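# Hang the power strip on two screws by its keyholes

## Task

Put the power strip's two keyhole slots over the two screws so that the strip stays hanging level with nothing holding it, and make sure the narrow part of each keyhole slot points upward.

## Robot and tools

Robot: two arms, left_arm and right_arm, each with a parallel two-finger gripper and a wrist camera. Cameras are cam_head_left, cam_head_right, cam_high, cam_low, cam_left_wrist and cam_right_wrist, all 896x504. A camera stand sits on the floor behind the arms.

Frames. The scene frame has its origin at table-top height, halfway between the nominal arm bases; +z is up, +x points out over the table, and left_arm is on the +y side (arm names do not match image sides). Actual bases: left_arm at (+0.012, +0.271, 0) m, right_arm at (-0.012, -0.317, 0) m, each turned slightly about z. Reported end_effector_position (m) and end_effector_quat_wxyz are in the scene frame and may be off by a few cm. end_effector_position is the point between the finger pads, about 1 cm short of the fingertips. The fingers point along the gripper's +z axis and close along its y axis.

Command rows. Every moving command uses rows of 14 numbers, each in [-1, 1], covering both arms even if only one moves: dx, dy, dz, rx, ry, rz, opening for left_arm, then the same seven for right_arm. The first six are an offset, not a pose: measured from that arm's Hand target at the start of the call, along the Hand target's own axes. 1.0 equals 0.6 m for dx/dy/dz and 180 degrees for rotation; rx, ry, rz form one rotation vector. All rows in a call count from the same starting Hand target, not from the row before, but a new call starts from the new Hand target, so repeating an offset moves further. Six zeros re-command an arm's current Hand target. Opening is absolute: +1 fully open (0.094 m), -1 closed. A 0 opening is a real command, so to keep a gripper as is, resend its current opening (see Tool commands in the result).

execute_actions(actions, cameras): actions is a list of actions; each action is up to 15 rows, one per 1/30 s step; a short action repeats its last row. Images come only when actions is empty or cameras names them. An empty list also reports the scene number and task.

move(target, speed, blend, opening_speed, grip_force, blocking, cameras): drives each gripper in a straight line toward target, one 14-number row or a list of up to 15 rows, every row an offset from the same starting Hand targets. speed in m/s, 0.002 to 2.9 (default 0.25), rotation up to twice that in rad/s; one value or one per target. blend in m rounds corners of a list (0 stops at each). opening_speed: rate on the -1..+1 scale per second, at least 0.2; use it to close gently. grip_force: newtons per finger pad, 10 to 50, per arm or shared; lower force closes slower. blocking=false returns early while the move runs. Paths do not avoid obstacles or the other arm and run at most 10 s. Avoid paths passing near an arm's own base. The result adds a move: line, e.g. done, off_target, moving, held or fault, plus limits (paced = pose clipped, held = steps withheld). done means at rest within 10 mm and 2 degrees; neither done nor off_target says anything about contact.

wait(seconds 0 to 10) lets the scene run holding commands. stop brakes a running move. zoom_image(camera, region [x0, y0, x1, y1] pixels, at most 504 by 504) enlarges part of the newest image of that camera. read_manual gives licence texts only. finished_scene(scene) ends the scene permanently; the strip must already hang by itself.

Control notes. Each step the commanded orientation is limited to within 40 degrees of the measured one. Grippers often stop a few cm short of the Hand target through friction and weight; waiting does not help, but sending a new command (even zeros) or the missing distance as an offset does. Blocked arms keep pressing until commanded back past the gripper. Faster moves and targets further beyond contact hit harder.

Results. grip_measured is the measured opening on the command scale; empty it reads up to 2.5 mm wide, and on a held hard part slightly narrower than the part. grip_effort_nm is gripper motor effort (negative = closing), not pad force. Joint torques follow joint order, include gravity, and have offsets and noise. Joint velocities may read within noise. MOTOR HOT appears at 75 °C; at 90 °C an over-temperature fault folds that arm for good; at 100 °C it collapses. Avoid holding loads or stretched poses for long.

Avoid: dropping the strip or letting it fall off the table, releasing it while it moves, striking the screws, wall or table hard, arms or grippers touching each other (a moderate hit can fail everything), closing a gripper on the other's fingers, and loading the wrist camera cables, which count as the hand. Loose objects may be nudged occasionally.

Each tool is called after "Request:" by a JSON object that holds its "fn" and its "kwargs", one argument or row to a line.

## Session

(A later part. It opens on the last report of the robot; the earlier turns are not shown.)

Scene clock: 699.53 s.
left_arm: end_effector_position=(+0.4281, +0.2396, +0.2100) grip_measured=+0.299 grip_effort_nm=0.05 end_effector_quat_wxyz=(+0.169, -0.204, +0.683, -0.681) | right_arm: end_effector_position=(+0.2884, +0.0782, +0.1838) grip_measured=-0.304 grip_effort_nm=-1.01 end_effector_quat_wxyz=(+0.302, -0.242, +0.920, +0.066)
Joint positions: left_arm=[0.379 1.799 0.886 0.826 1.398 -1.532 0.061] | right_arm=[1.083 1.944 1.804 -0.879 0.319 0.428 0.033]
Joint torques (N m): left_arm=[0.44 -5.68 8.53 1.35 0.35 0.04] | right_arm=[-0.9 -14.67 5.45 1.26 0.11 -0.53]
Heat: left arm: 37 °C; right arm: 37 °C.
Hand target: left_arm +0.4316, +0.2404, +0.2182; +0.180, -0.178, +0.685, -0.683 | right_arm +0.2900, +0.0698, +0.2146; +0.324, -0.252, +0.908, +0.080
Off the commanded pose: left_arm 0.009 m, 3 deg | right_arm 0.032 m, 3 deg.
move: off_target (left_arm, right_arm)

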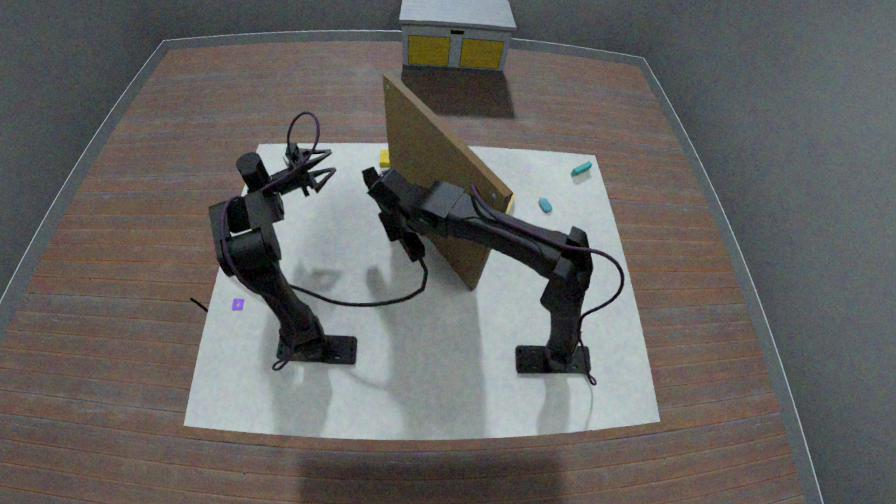

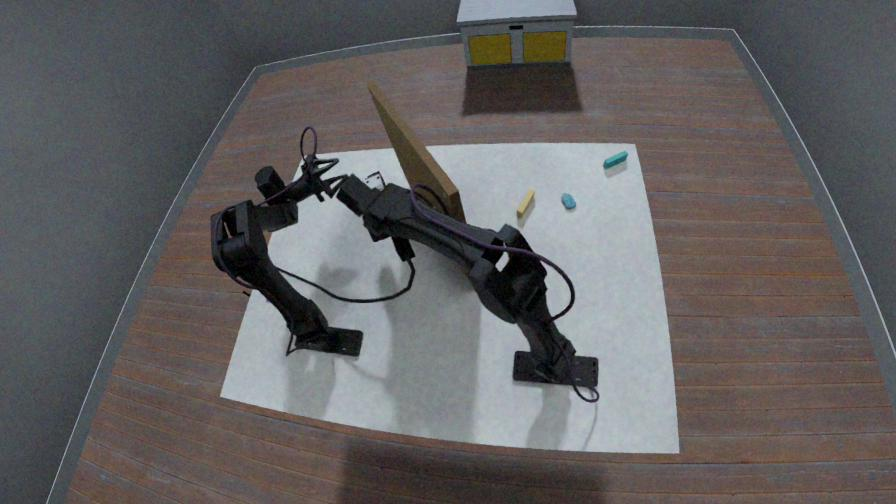

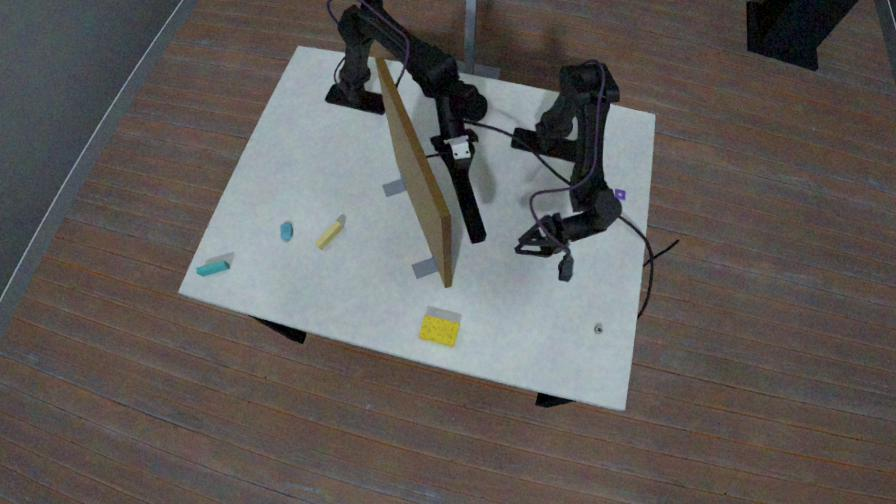

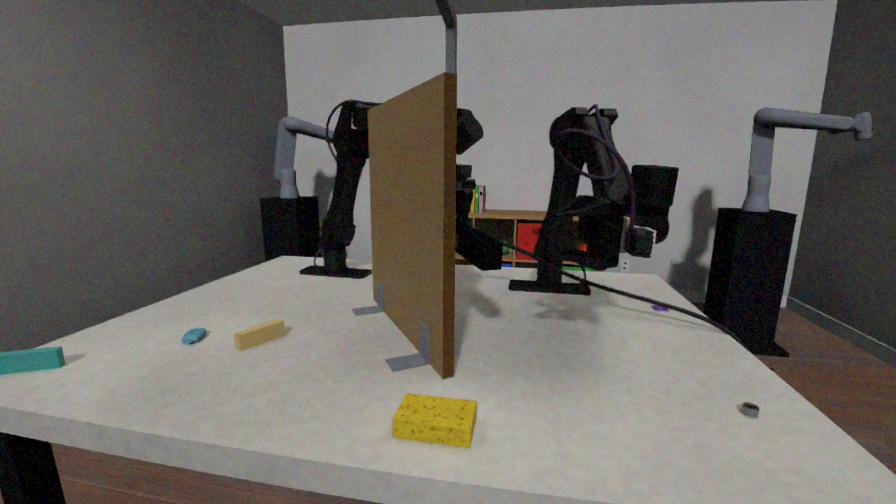

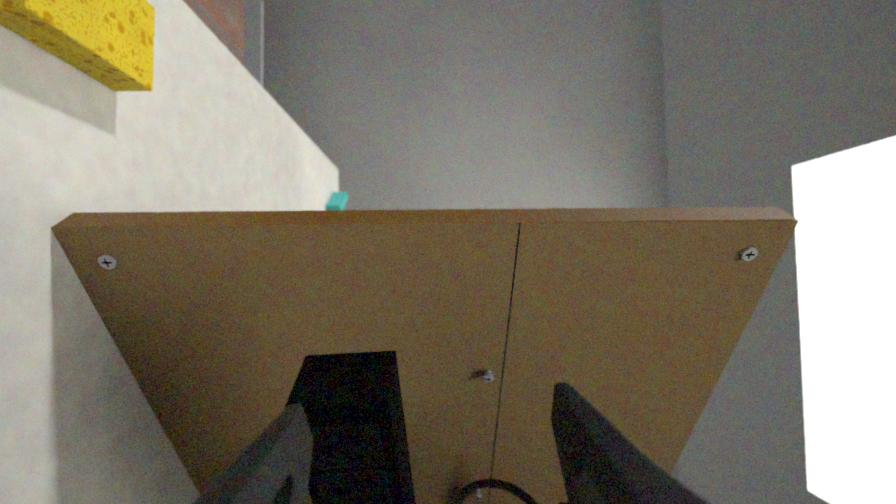

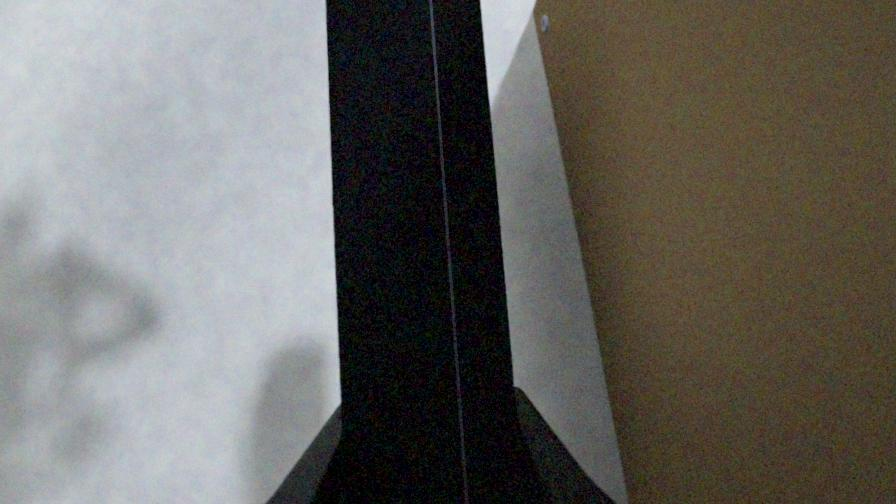

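Request:
{"fn": "move", "kwargs": {
  "target": [0.2667,0.0683,-0.0083,0,0,0,0.5,0,0,0,0,0,0,-0.6],
  "speed": 0.15,
  "cameras": ["all"]
}}

Scene clock: 770.83 s.
left_arm: end_effector_position=(+0.2898, +0.1670, +0.1730) grip_measured=+0.498 grip_effort_nm=0.06 end_effector_quat_wxyz=(+0.163, -0.190, +0.688, -0.681) | right_arm: end_effector_position=(+0.2883, +0.0782, +0.1838) grip_measured=-0.304 grip_effort_nm=-1.01 end_effector_quat_wxyz=(+0.302, -0.242, +0.920, +0.066)
Joint positions: left_arm=[0.287 1.375 0.247 1.051 1.334 -1.53 0.07] | right_arm=[1.083 1.944 1.804 -0.879 0.318 0.428 0.033]
Joint torques (N m): left_arm=[-0.44 -3.02 4.27 1.6 -0.03 -0.03] | right_arm=[-0.88 -14.6 5.42 1.25 0.09 -0.55]
Heat: left arm: 39 °C; right arm: 47 °C.
Hand target: left_arm +0.2896, +0.1667, +0.1766; +0.180, -0.178, +0.685, -0.683 | right_arm +0.2899, +0.0698, +0.2145; +0.324, -0.252, +0.908, +0.080
Off the commanded pose: left_arm 0.004 m, 2 deg | right_arm 0.032 m, 4 deg.
move: off_target (right_arm)

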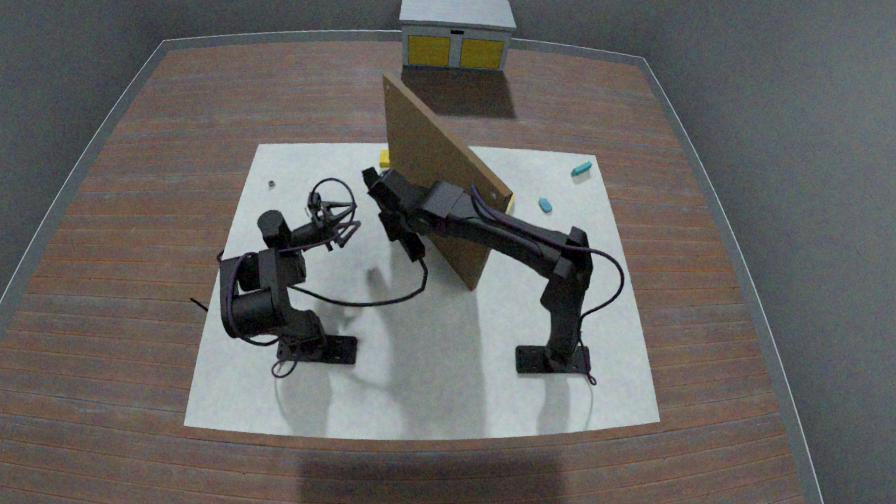

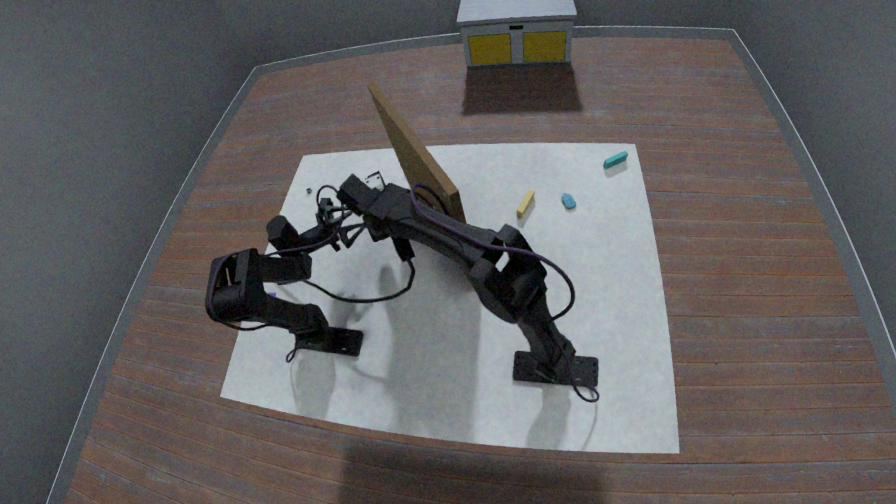

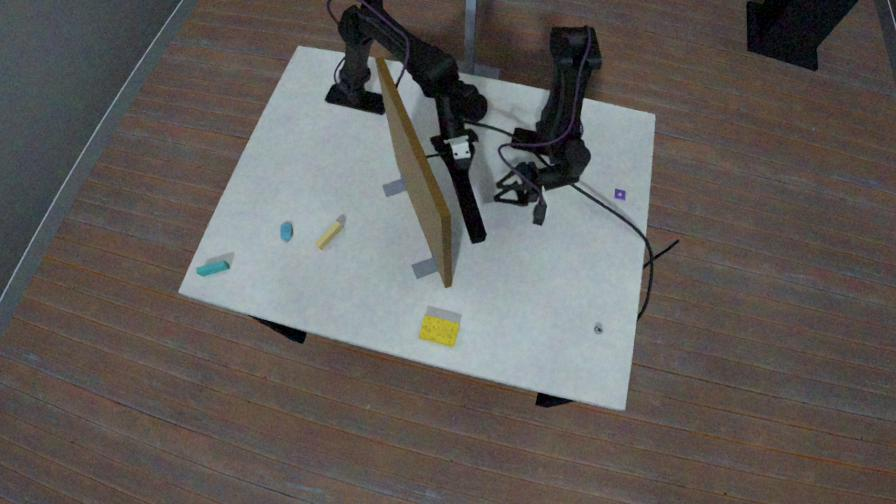

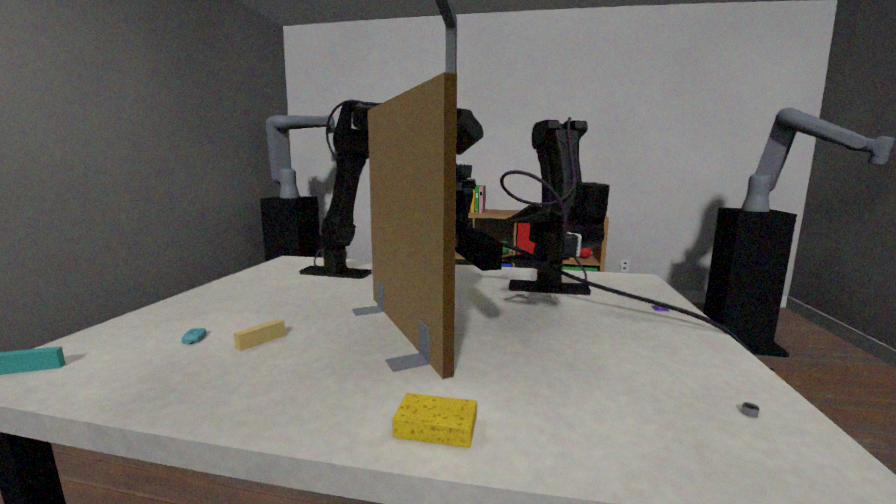

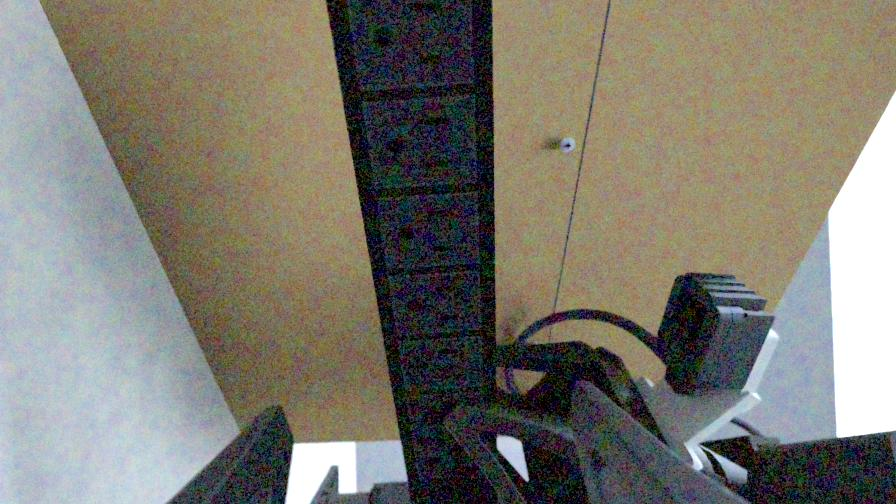

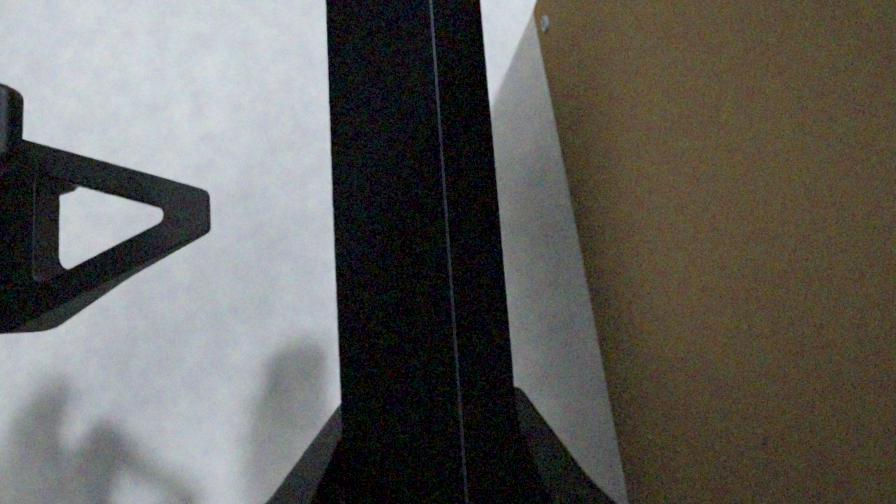

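Request:
{"fn": "move", "kwargs": {
  "target": [0,-0.005,0.09,0,0.028,0,0.5,0,0,0,0,0,0,-0.6],
  "speed": 0.1,
  "cameras": ["cam_left_wrist","cam_right_wrist","cam_low"]
}}

Scene clock: 802.43 s.
left_arm: end_effector_position=(+0.3079, +0.1199, +0.1670) grip_measured=+0.498 grip_effort_nm=0.06 end_effector_quat_wxyz=(+0.124, -0.170, +0.697, -0.685) | right_arm: end_effector_position=(+0.2883, +0.0782, +0.1838) grip_measured=-0.304 grip_effort_nm=-1.01 end_effector_quat_wxyz=(+0.302, -0.242, +0.920, +0.066)
Joint positions: left_arm=[0.074 1.512 0.331 1.096 1.208 -1.551 0.07] | right_arm=[1.083 1.944 1.804 -0.879 0.318 0.428 0.033]
Joint torques (N m): left_arm=[-0.55 -3.17 7.13 1.77 -0.01 0] | right_arm=[-0.87 -14.56 5.41 1.27 0.12 -0.51]
Heat: left arm: 37 °C; right arm: 49 °C.
Hand target: left_arm +0.3160, +0.1196, +0.1794; +0.150, -0.147, +0.693, -0.690 | right_arm +0.2899, +0.0698, +0.2145; +0.324, -0.252, +0.908, +0.080
Off the commanded pose: left_arm 0.015 m, 4 deg | right_arm 0.032 m, 3 deg.
move: off_target (left_arm, right_arm)
Images, in order (width x height): cam_low 896x504, cam_left_wrist 896x504, cam_right_wrist 896x504.

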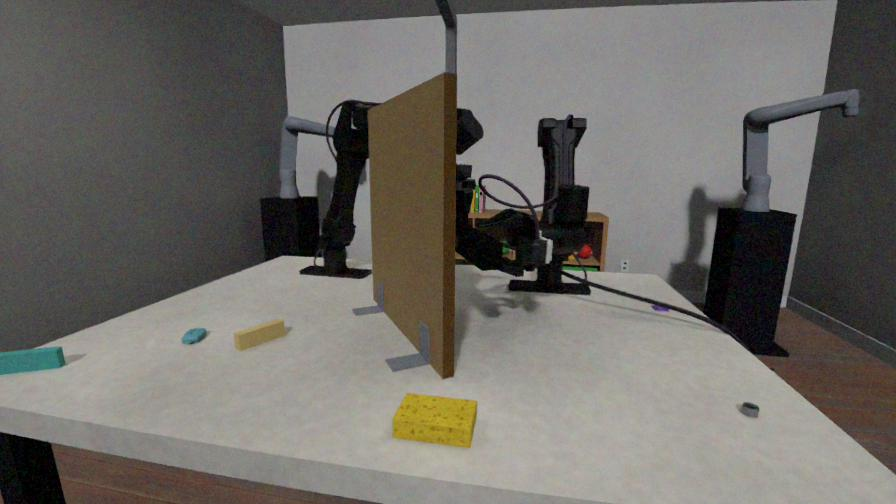

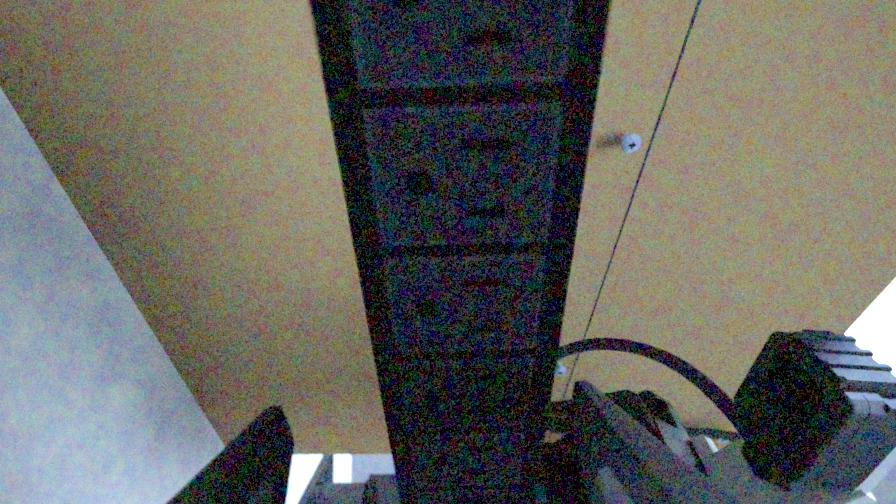

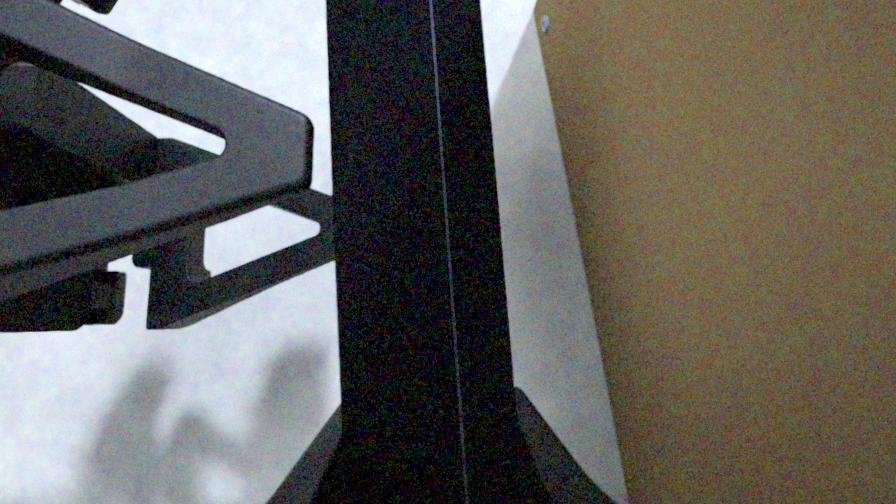

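Request:
{"fn": "move", "kwargs": {
  "target": [
    [-0.0224,-0.0177,0.0,0,0,0,0.5,0,0,0,0,0,0,-0.6],
    [-0.0224,-0.0177,0.0558,0,0,0,0.5,0,0,0,0,0,0,-0.6]
  ],
  "speed": 0.08,
  "cameras": ["cam_left_wrist","cam_right_wrist","cam_low"]
}}

Scene clock: 817.33 s.
left_arm: end_effector_position=(+0.3340, +0.0957, +0.1829) grip_measured=+0.498 grip_effort_nm=0.06 end_effector_quat_wxyz=(+0.140, -0.153, +0.695, -0.688) | right_arm: end_effector_position=(+0.2883, +0.0782, +0.1838) grip_measured=-0.304 grip_effort_nm=-1.01 end_effector_quat_wxyz=(+0.302, -0.242, +0.920, +0.066)
Joint positions: left_arm=[-0.029 1.567 0.442 1.096 1.106 -1.561 0.07] | right_arm=[1.083 1.944 1.804 -0.879 0.318 0.428 0.033]
Joint torques (N m): left_arm=[-0.54 -3.78 7.61 1.25 -0.06 -0.02] | right_arm=[-1.07 -14.6 5.37 1.24 0.1 -0.53]
Heat: left arm: 38 °C; right arm: 49 °C.
Hand target: left_arm +0.3420, +0.0945, +0.1900; +0.149, -0.147, +0.693, -0.690 | right_arm +0.2899, +0.0698, +0.2145; +0.324, -0.252, +0.908, +0.080
Off the commanded pose: left_arm 0.011 m, 1 deg | right_arm 0.032 m, 3 deg.
move: off_target (left_arm, right_arm)
Images, in order (width x height): cam_low 896x504, cam_left_wrist 896x504, cam_right_wrist 896x504.

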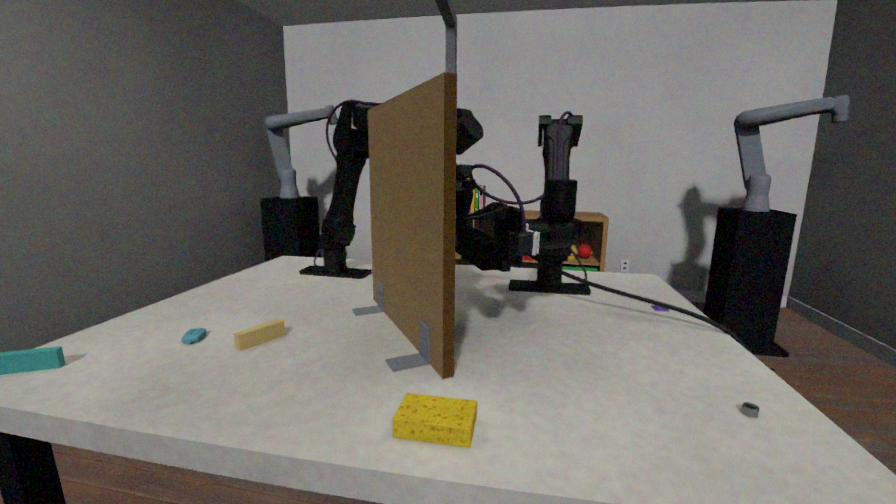

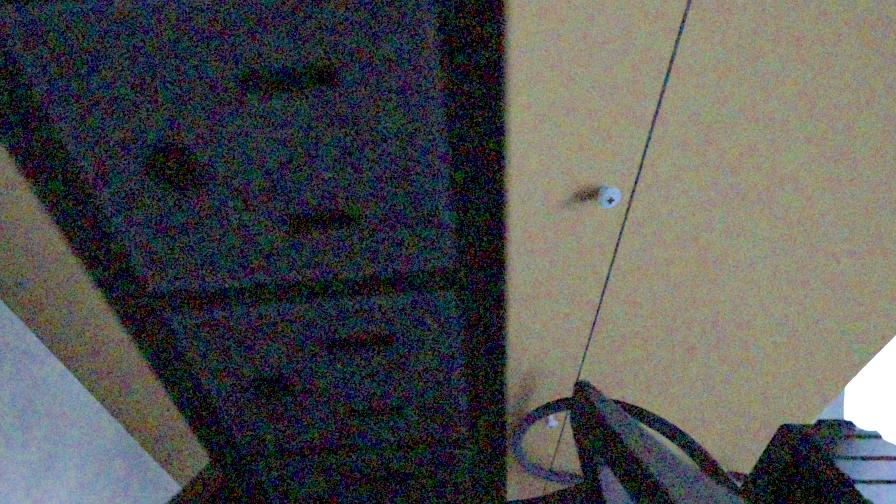

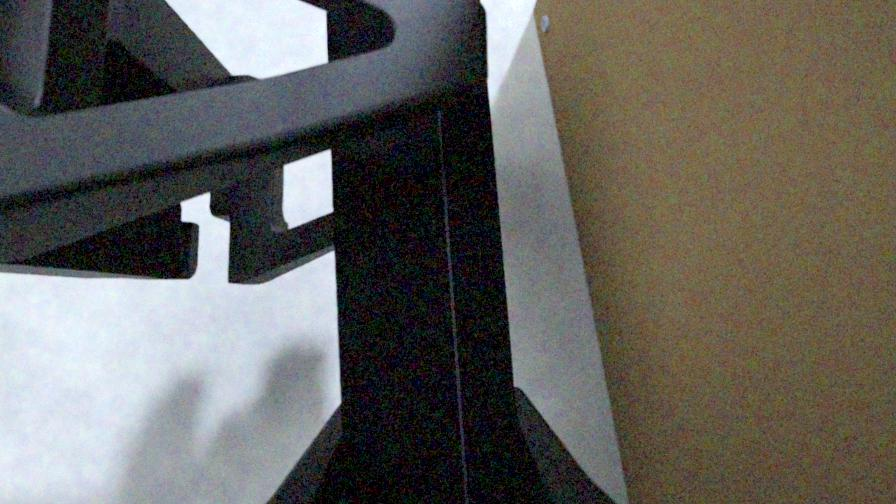

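Request:
{"fn": "move", "kwargs": {
  "target": [0,0.0183,-0.015,0,0,0,0.5,0,0,0,0,0,0,-0.6],
  "speed": 0.06,
  "cameras": ["cam_left_wrist","cam_right_wrist","cam_low"]
}}

Request:
{"fn": "zoom_image", "kwargs": {
  "camera": "cam_low",
  "region": [430, 150, 630, 310]
}}

Scene clock: 831.63 s.
left_arm: end_effector_position=(+0.3398, +0.1035, +0.1738) grip_measured=+0.498 grip_effort_nm=0.06 end_effector_quat_wxyz=(+0.139, -0.171, +0.695, -0.684) | right_arm: end_effector_position=(+0.2883, +0.0782, +0.1838) grip_measured=-0.304 grip_effort_nm=-1.01 end_effector_quat_wxyz=(+0.302, -0.242, +0.920, +0.066)
Joint positions: left_arm=[-0.004 1.598 0.442 1.099 1.107 -1.561 0.07] | right_arm=[1.083 1.944 1.804 -0.879 0.318 0.428 0.033]
Joint torques (N m): left_arm=[0.61 -3.85 5.04 1.74 0.29 0.09] | right_arm=[-0.92 -14.54 5.48 1.25 0.08 -0.53]
Heat: left arm: 38 °C; right arm: 50 °C.
Hand target: left_arm +0.3383, +0.1028, +0.1791; +0.149, -0.147, +0.693, -0.690 | right_arm +0.2899, +0.0698, +0.2145; +0.324, -0.252, +0.908, +0.080
Off the commanded pose: left_arm 0.006 m, 3 deg | right_arm 0.032 m, 3 deg.
move: off_target (left_arm, right_arm)
Images, in order (width x height): cam_low 896x504, cam_left_wrist 896x504, cam_right_wrist 896x504.

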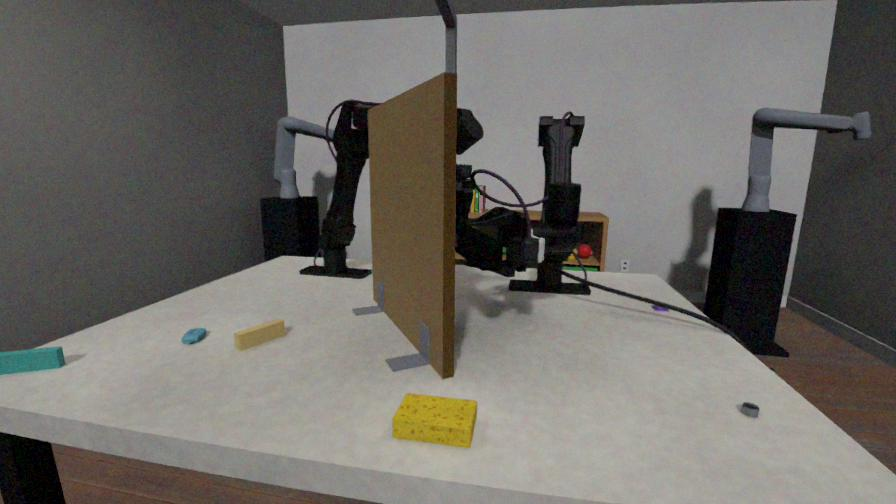

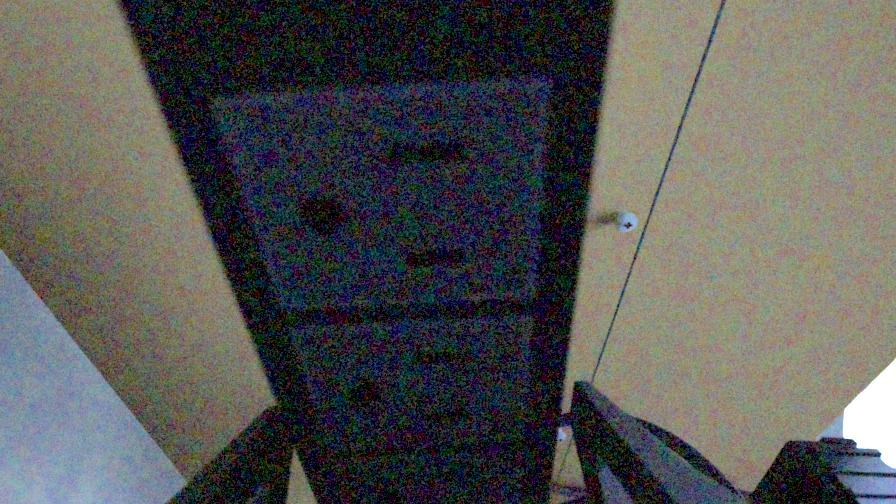

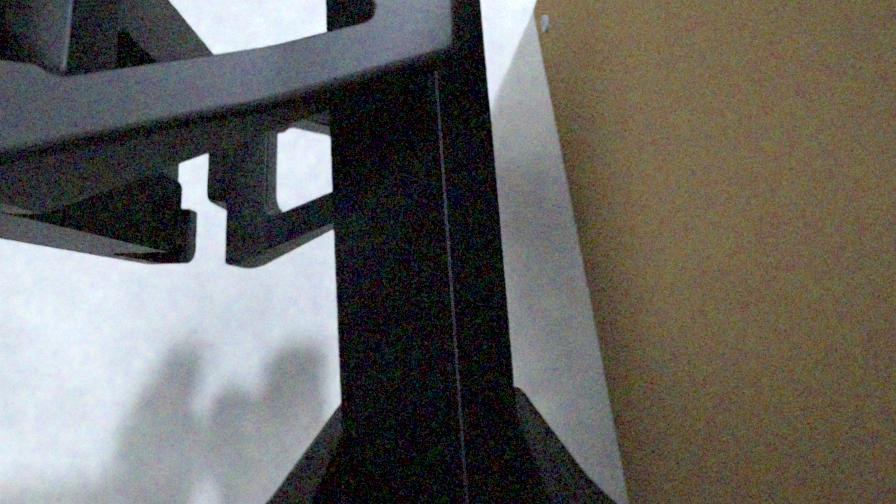

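Scaled by 2.520.

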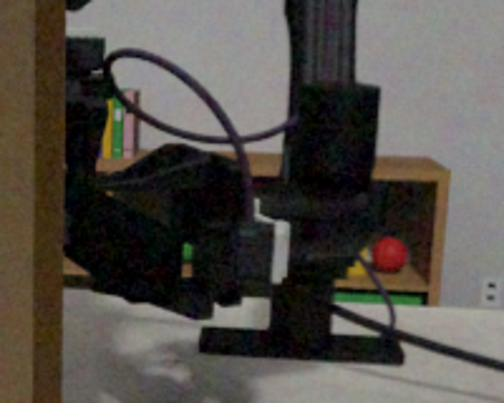

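Request:
{"fn": "move", "kwargs": {
  "target": [0,0,0,0,0,0,-0.3,0,0,0,0,0,0,-0.6],
  "speed": 0.05,
  "opening_speed": 0.4,
  "cameras": ["cam_left_wrist","cam_right_wrist","cam_low"]
}}

Scene clock: 841.20 s.
left_arm: end_effector_position=(+0.3398, +0.1035, +0.1746) grip_measured=-0.083 grip_effort_nm=-1.05 end_effector_quat_wxyz=(+0.140, -0.169, +0.695, -0.685) | right_arm: end_effector_position=(+0.2881, +0.0784, +0.1837) grip_measured=-0.304 grip_effort_nm=-1.01 end_effector_quat_wxyz=(+0.301, -0.242, +0.920, +0.066)
Joint positions: left_arm=[-0.004 1.598 0.442 1.105 1.108 -1.561 0.043] | right_arm=[1.083 1.944 1.804 -0.879 0.317 0.428 0.033]
Joint torques (N m): left_arm=[0.57 -3.82 5.07 1.75 0.28 0.07] | right_arm=[-0.96 -14.68 5.42 1.23 0.1 -0.51]
Heat: left arm: 37 °C; right arm: 50 °C.
Hand target: left_arm +0.3384, +0.1028, +0.1791; +0.149, -0.147, +0.693, -0.690 | right_arm +0.2899, +0.0698, +0.2145; +0.324, -0.252, +0.908, +0.080
Off the commanded pose: left_arm 0.005 m, 3 deg | right_arm 0.032 m, 3 deg.
move: off_target (left_arm, right_arm)
Images, in order (width x height): cam_low 896x504, cam_left_wrist 896x504, cam_right_wrist 896x504.

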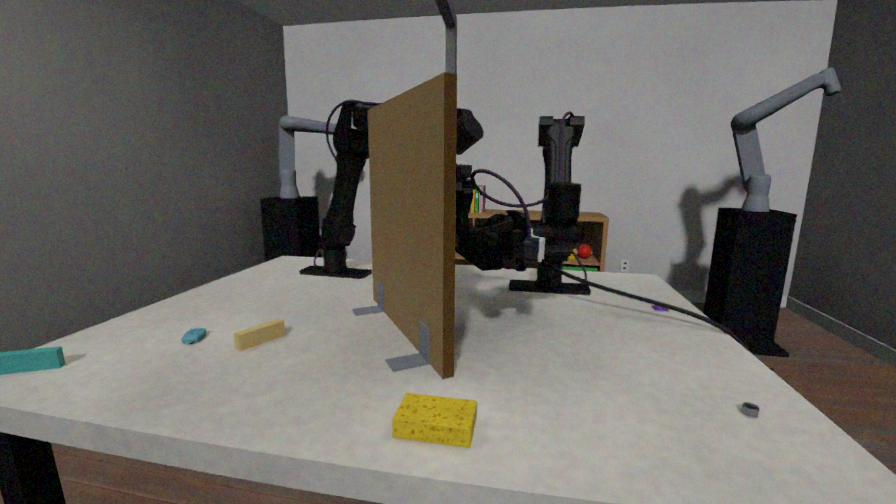

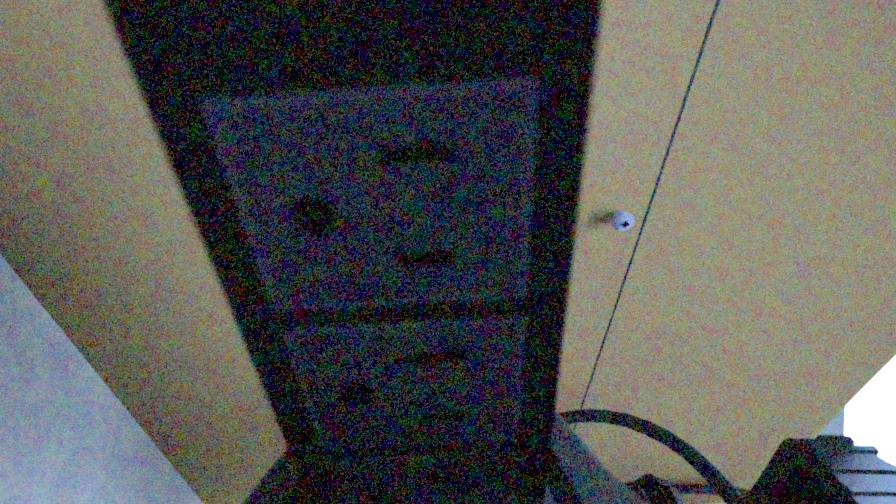

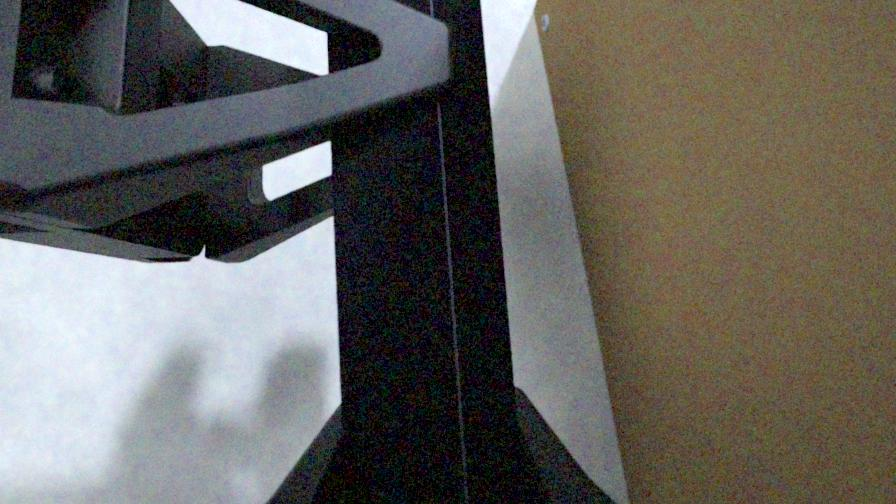

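Request:
{"fn": "move", "kwargs": {
  "target": [
    [0,0,0,0,0,0,-0.3,0.0126,0,0.0155,0,0,0,-0.6],
    [0,0,0,0,0,0,-0.3,0.0126,0,0.0155,0,0,0,0.25]
  ],
  "speed": 0.05,
  "opening_speed": 0.4,
  "cameras": ["cam_left_wrist","cam_right_wrist","cam_low"]
}}

Scene clock: 855.80 s.
left_arm: end_effector_position=(+0.3377, +0.1027, +0.1729) grip_measured=-0.086 grip_effort_nm=-1.05 end_effector_quat_wxyz=(+0.139, -0.160, +0.698, -0.684) | right_arm: end_effector_position=(+0.2862, +0.0794, +0.1817) grip_measured=+0.248 grip_effort_nm=0.13 end_effector_quat_wxyz=(+0.307, -0.258, +0.913, +0.073)
Joint positions: left_arm=[-0.003 1.604 0.442 1.105 1.124 -1.543 0.043] | right_arm=[1.083 1.919 1.752 -0.827 0.305 0.393 0.059]
Joint torques (N m): left_arm=[0.38 -4.07 5.05 1.79 0.1 -0.17] | right_arm=[-0.99 -13 4.97 1.29 0.21 -0.15]
Heat: left arm: 37 °C; right arm: 49 °C.
Hand target: left_arm +0.3384, +0.1028, +0.1791; +0.150, -0.147, +0.693, -0.690 | right_arm +0.2901, +0.0696, +0.2026; +0.324, -0.252, +0.908, +0.080
Off the commanded pose: left_arm 0.006 m, 2 deg | right_arm 0.023 m, 2 deg.
move: off_target (right_arm); target 2's new opening was sent with right_arm's hand 0.025 m and 3 deg from that target
Images, in order (width x height): cam_low 896x504, cam_left_wrist 896x504, cam_right_wrist 896x504.

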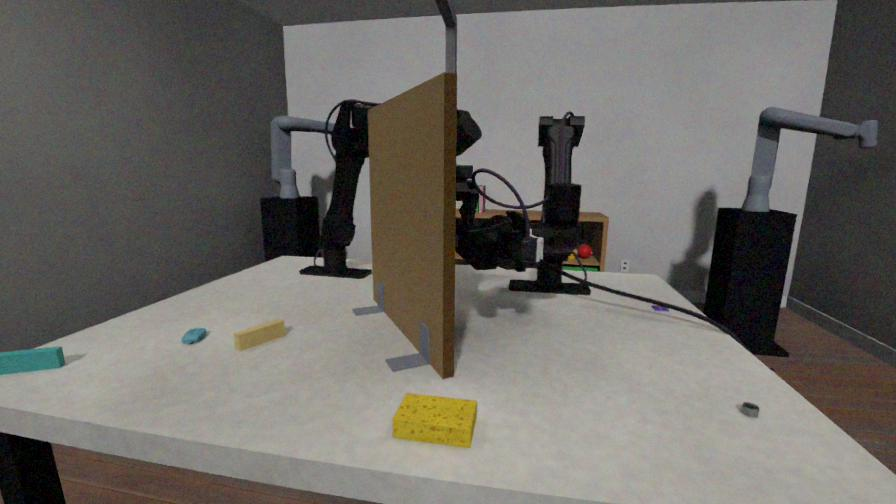

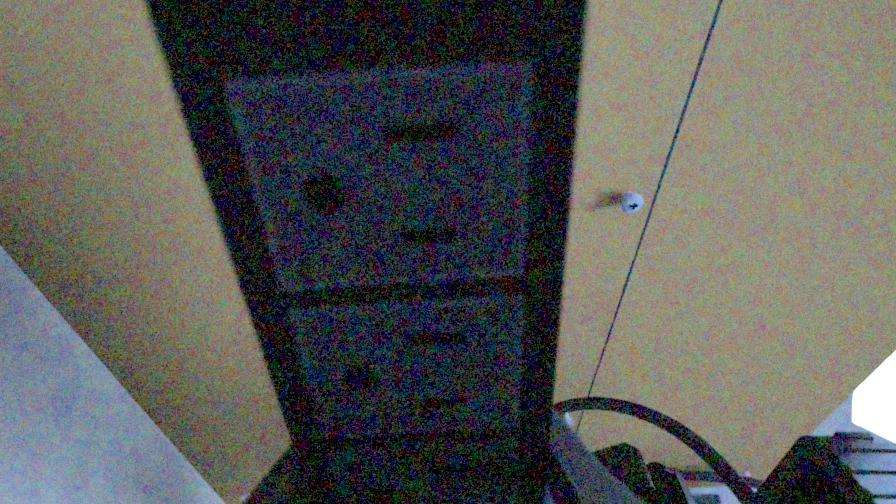

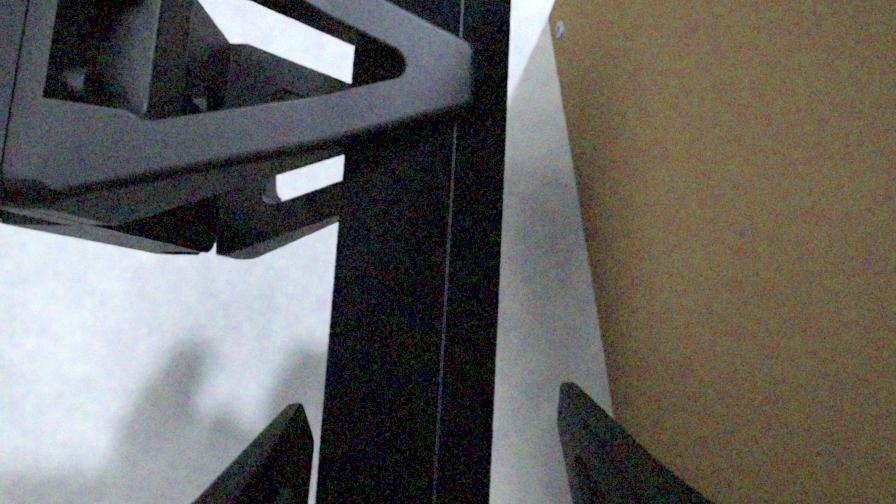

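Request:
{"fn": "move", "kwargs": {
  "target": [
    [0,0,0,0,0,0,-0.3,0,0.015,-0.05,0,0,0,0.3],
    [0,0,0,0,0,0,-0.3,0,0.015,-0.25,0,0,0,0.3]
  ],
  "speed": 0.12,
  "blend": 0.01,
  "cameras": ["all"]
}}

Request:
{"fn": "zoom_image", "kwargs": {
  "camera": "cam_low",
  "region": [430, 150, 630, 310]
}}

Scene clock: 862.57 s.
left_arm: end_effector_position=(+0.3376, +0.1027, +0.1729) grip_measured=-0.086 grip_effort_nm=-1.05 end_effector_quat_wxyz=(+0.139, -0.159, +0.698, -0.684) | right_arm: end_effector_position=(+0.2022, +0.0442, +0.2973) grip_measured=+0.298 grip_effort_nm=0.13 end_effector_quat_wxyz=(+0.304, -0.268, +0.911, +0.080)
Joint positions: left_arm=[-0.003 1.604 0.442 1.105 1.125 -1.543 0.043] | right_arm=[1.238 1.781 2.063 -1.317 0.368 0.515 0.061]
Joint torques (N m): left_arm=[0.44 -4.14 5 1.77 0.11 -0.16] | right_arm=[0.43 -9.39 7.61 0.95 0.6 0.13]
Heat: left arm: 37 °C; right arm: 47 °C.
Hand target: left_arm +0.3384, +0.1028, +0.1791; +0.149, -0.148, +0.693, -0.690 | right_arm +0.2032, +0.0309, +0.3190; +0.324, -0.252, +0.908, +0.080
Off the commanded pose: left_arm 0.006 m, 2 deg | right_arm 0.025 m, 3 deg.
move: off_target (right_arm)

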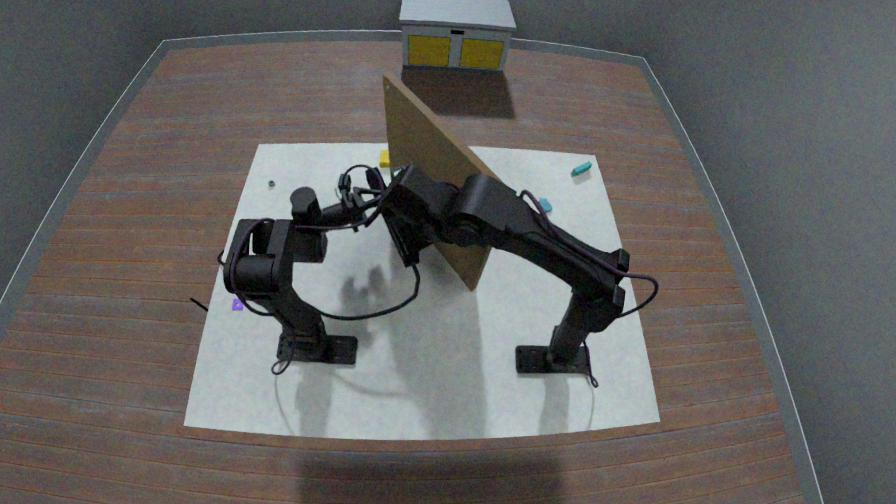

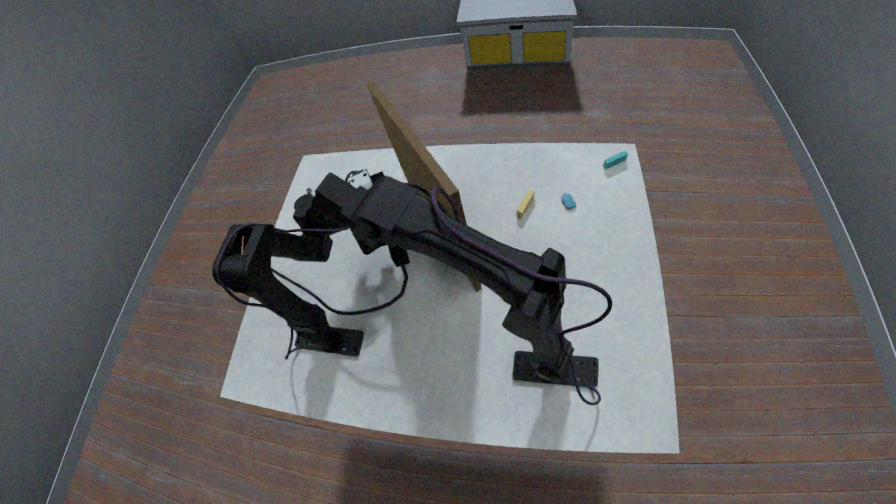

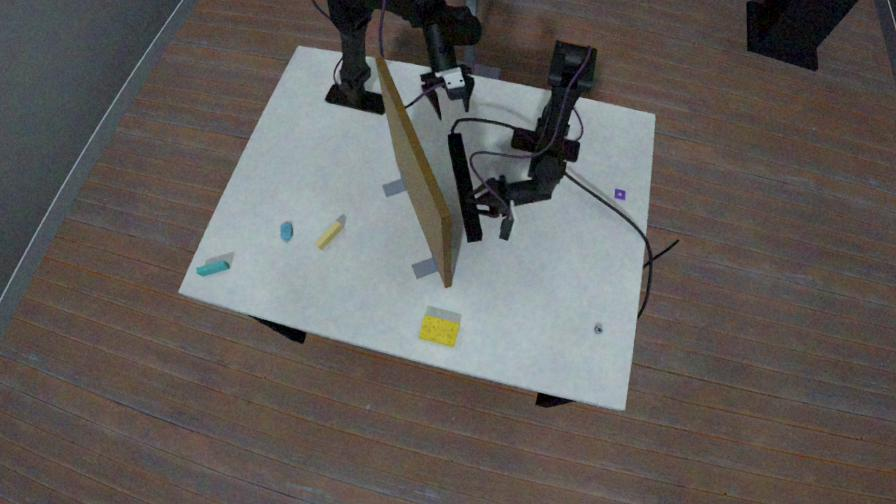

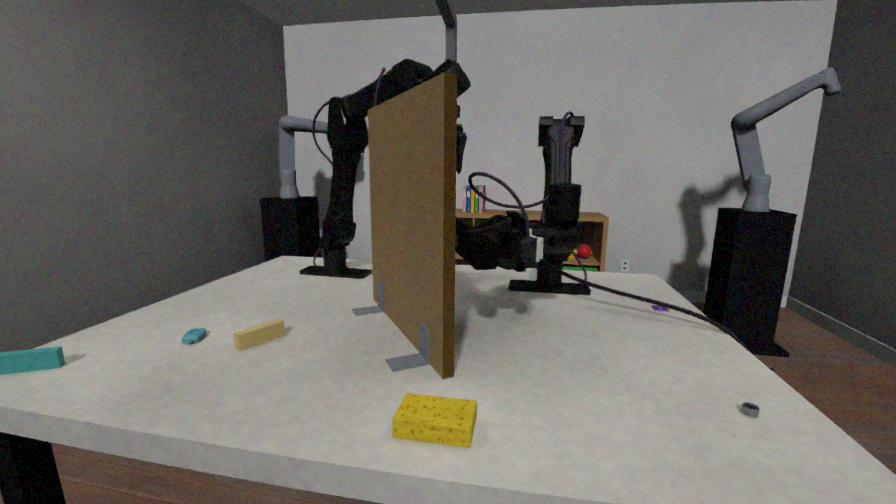

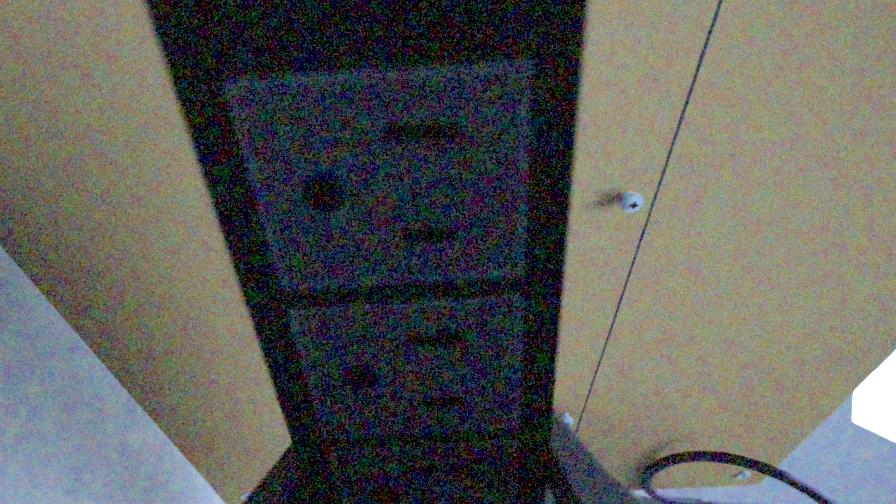

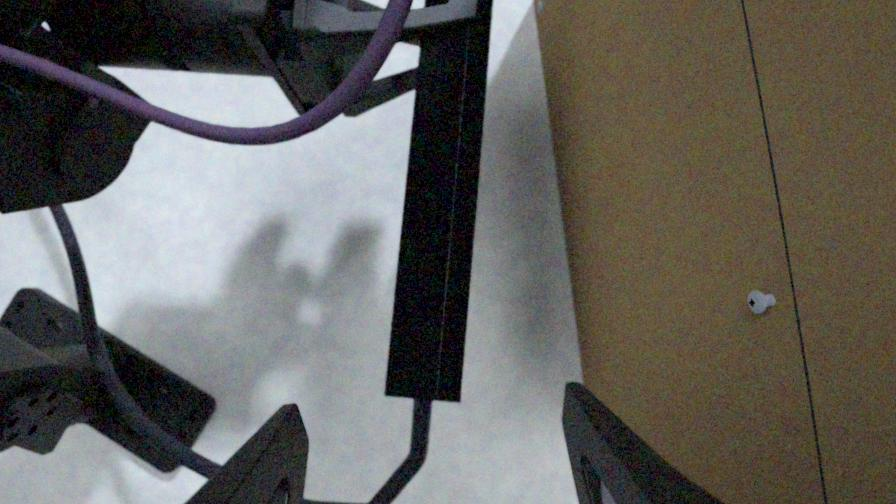

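Scaled by 2.520.

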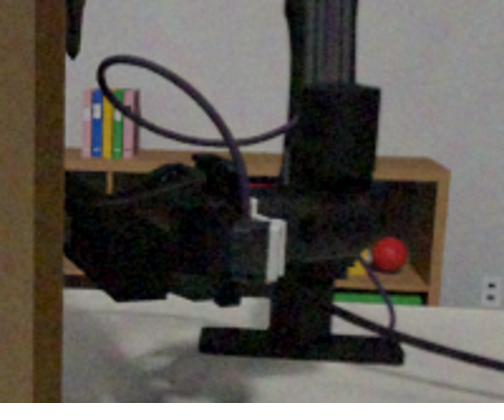

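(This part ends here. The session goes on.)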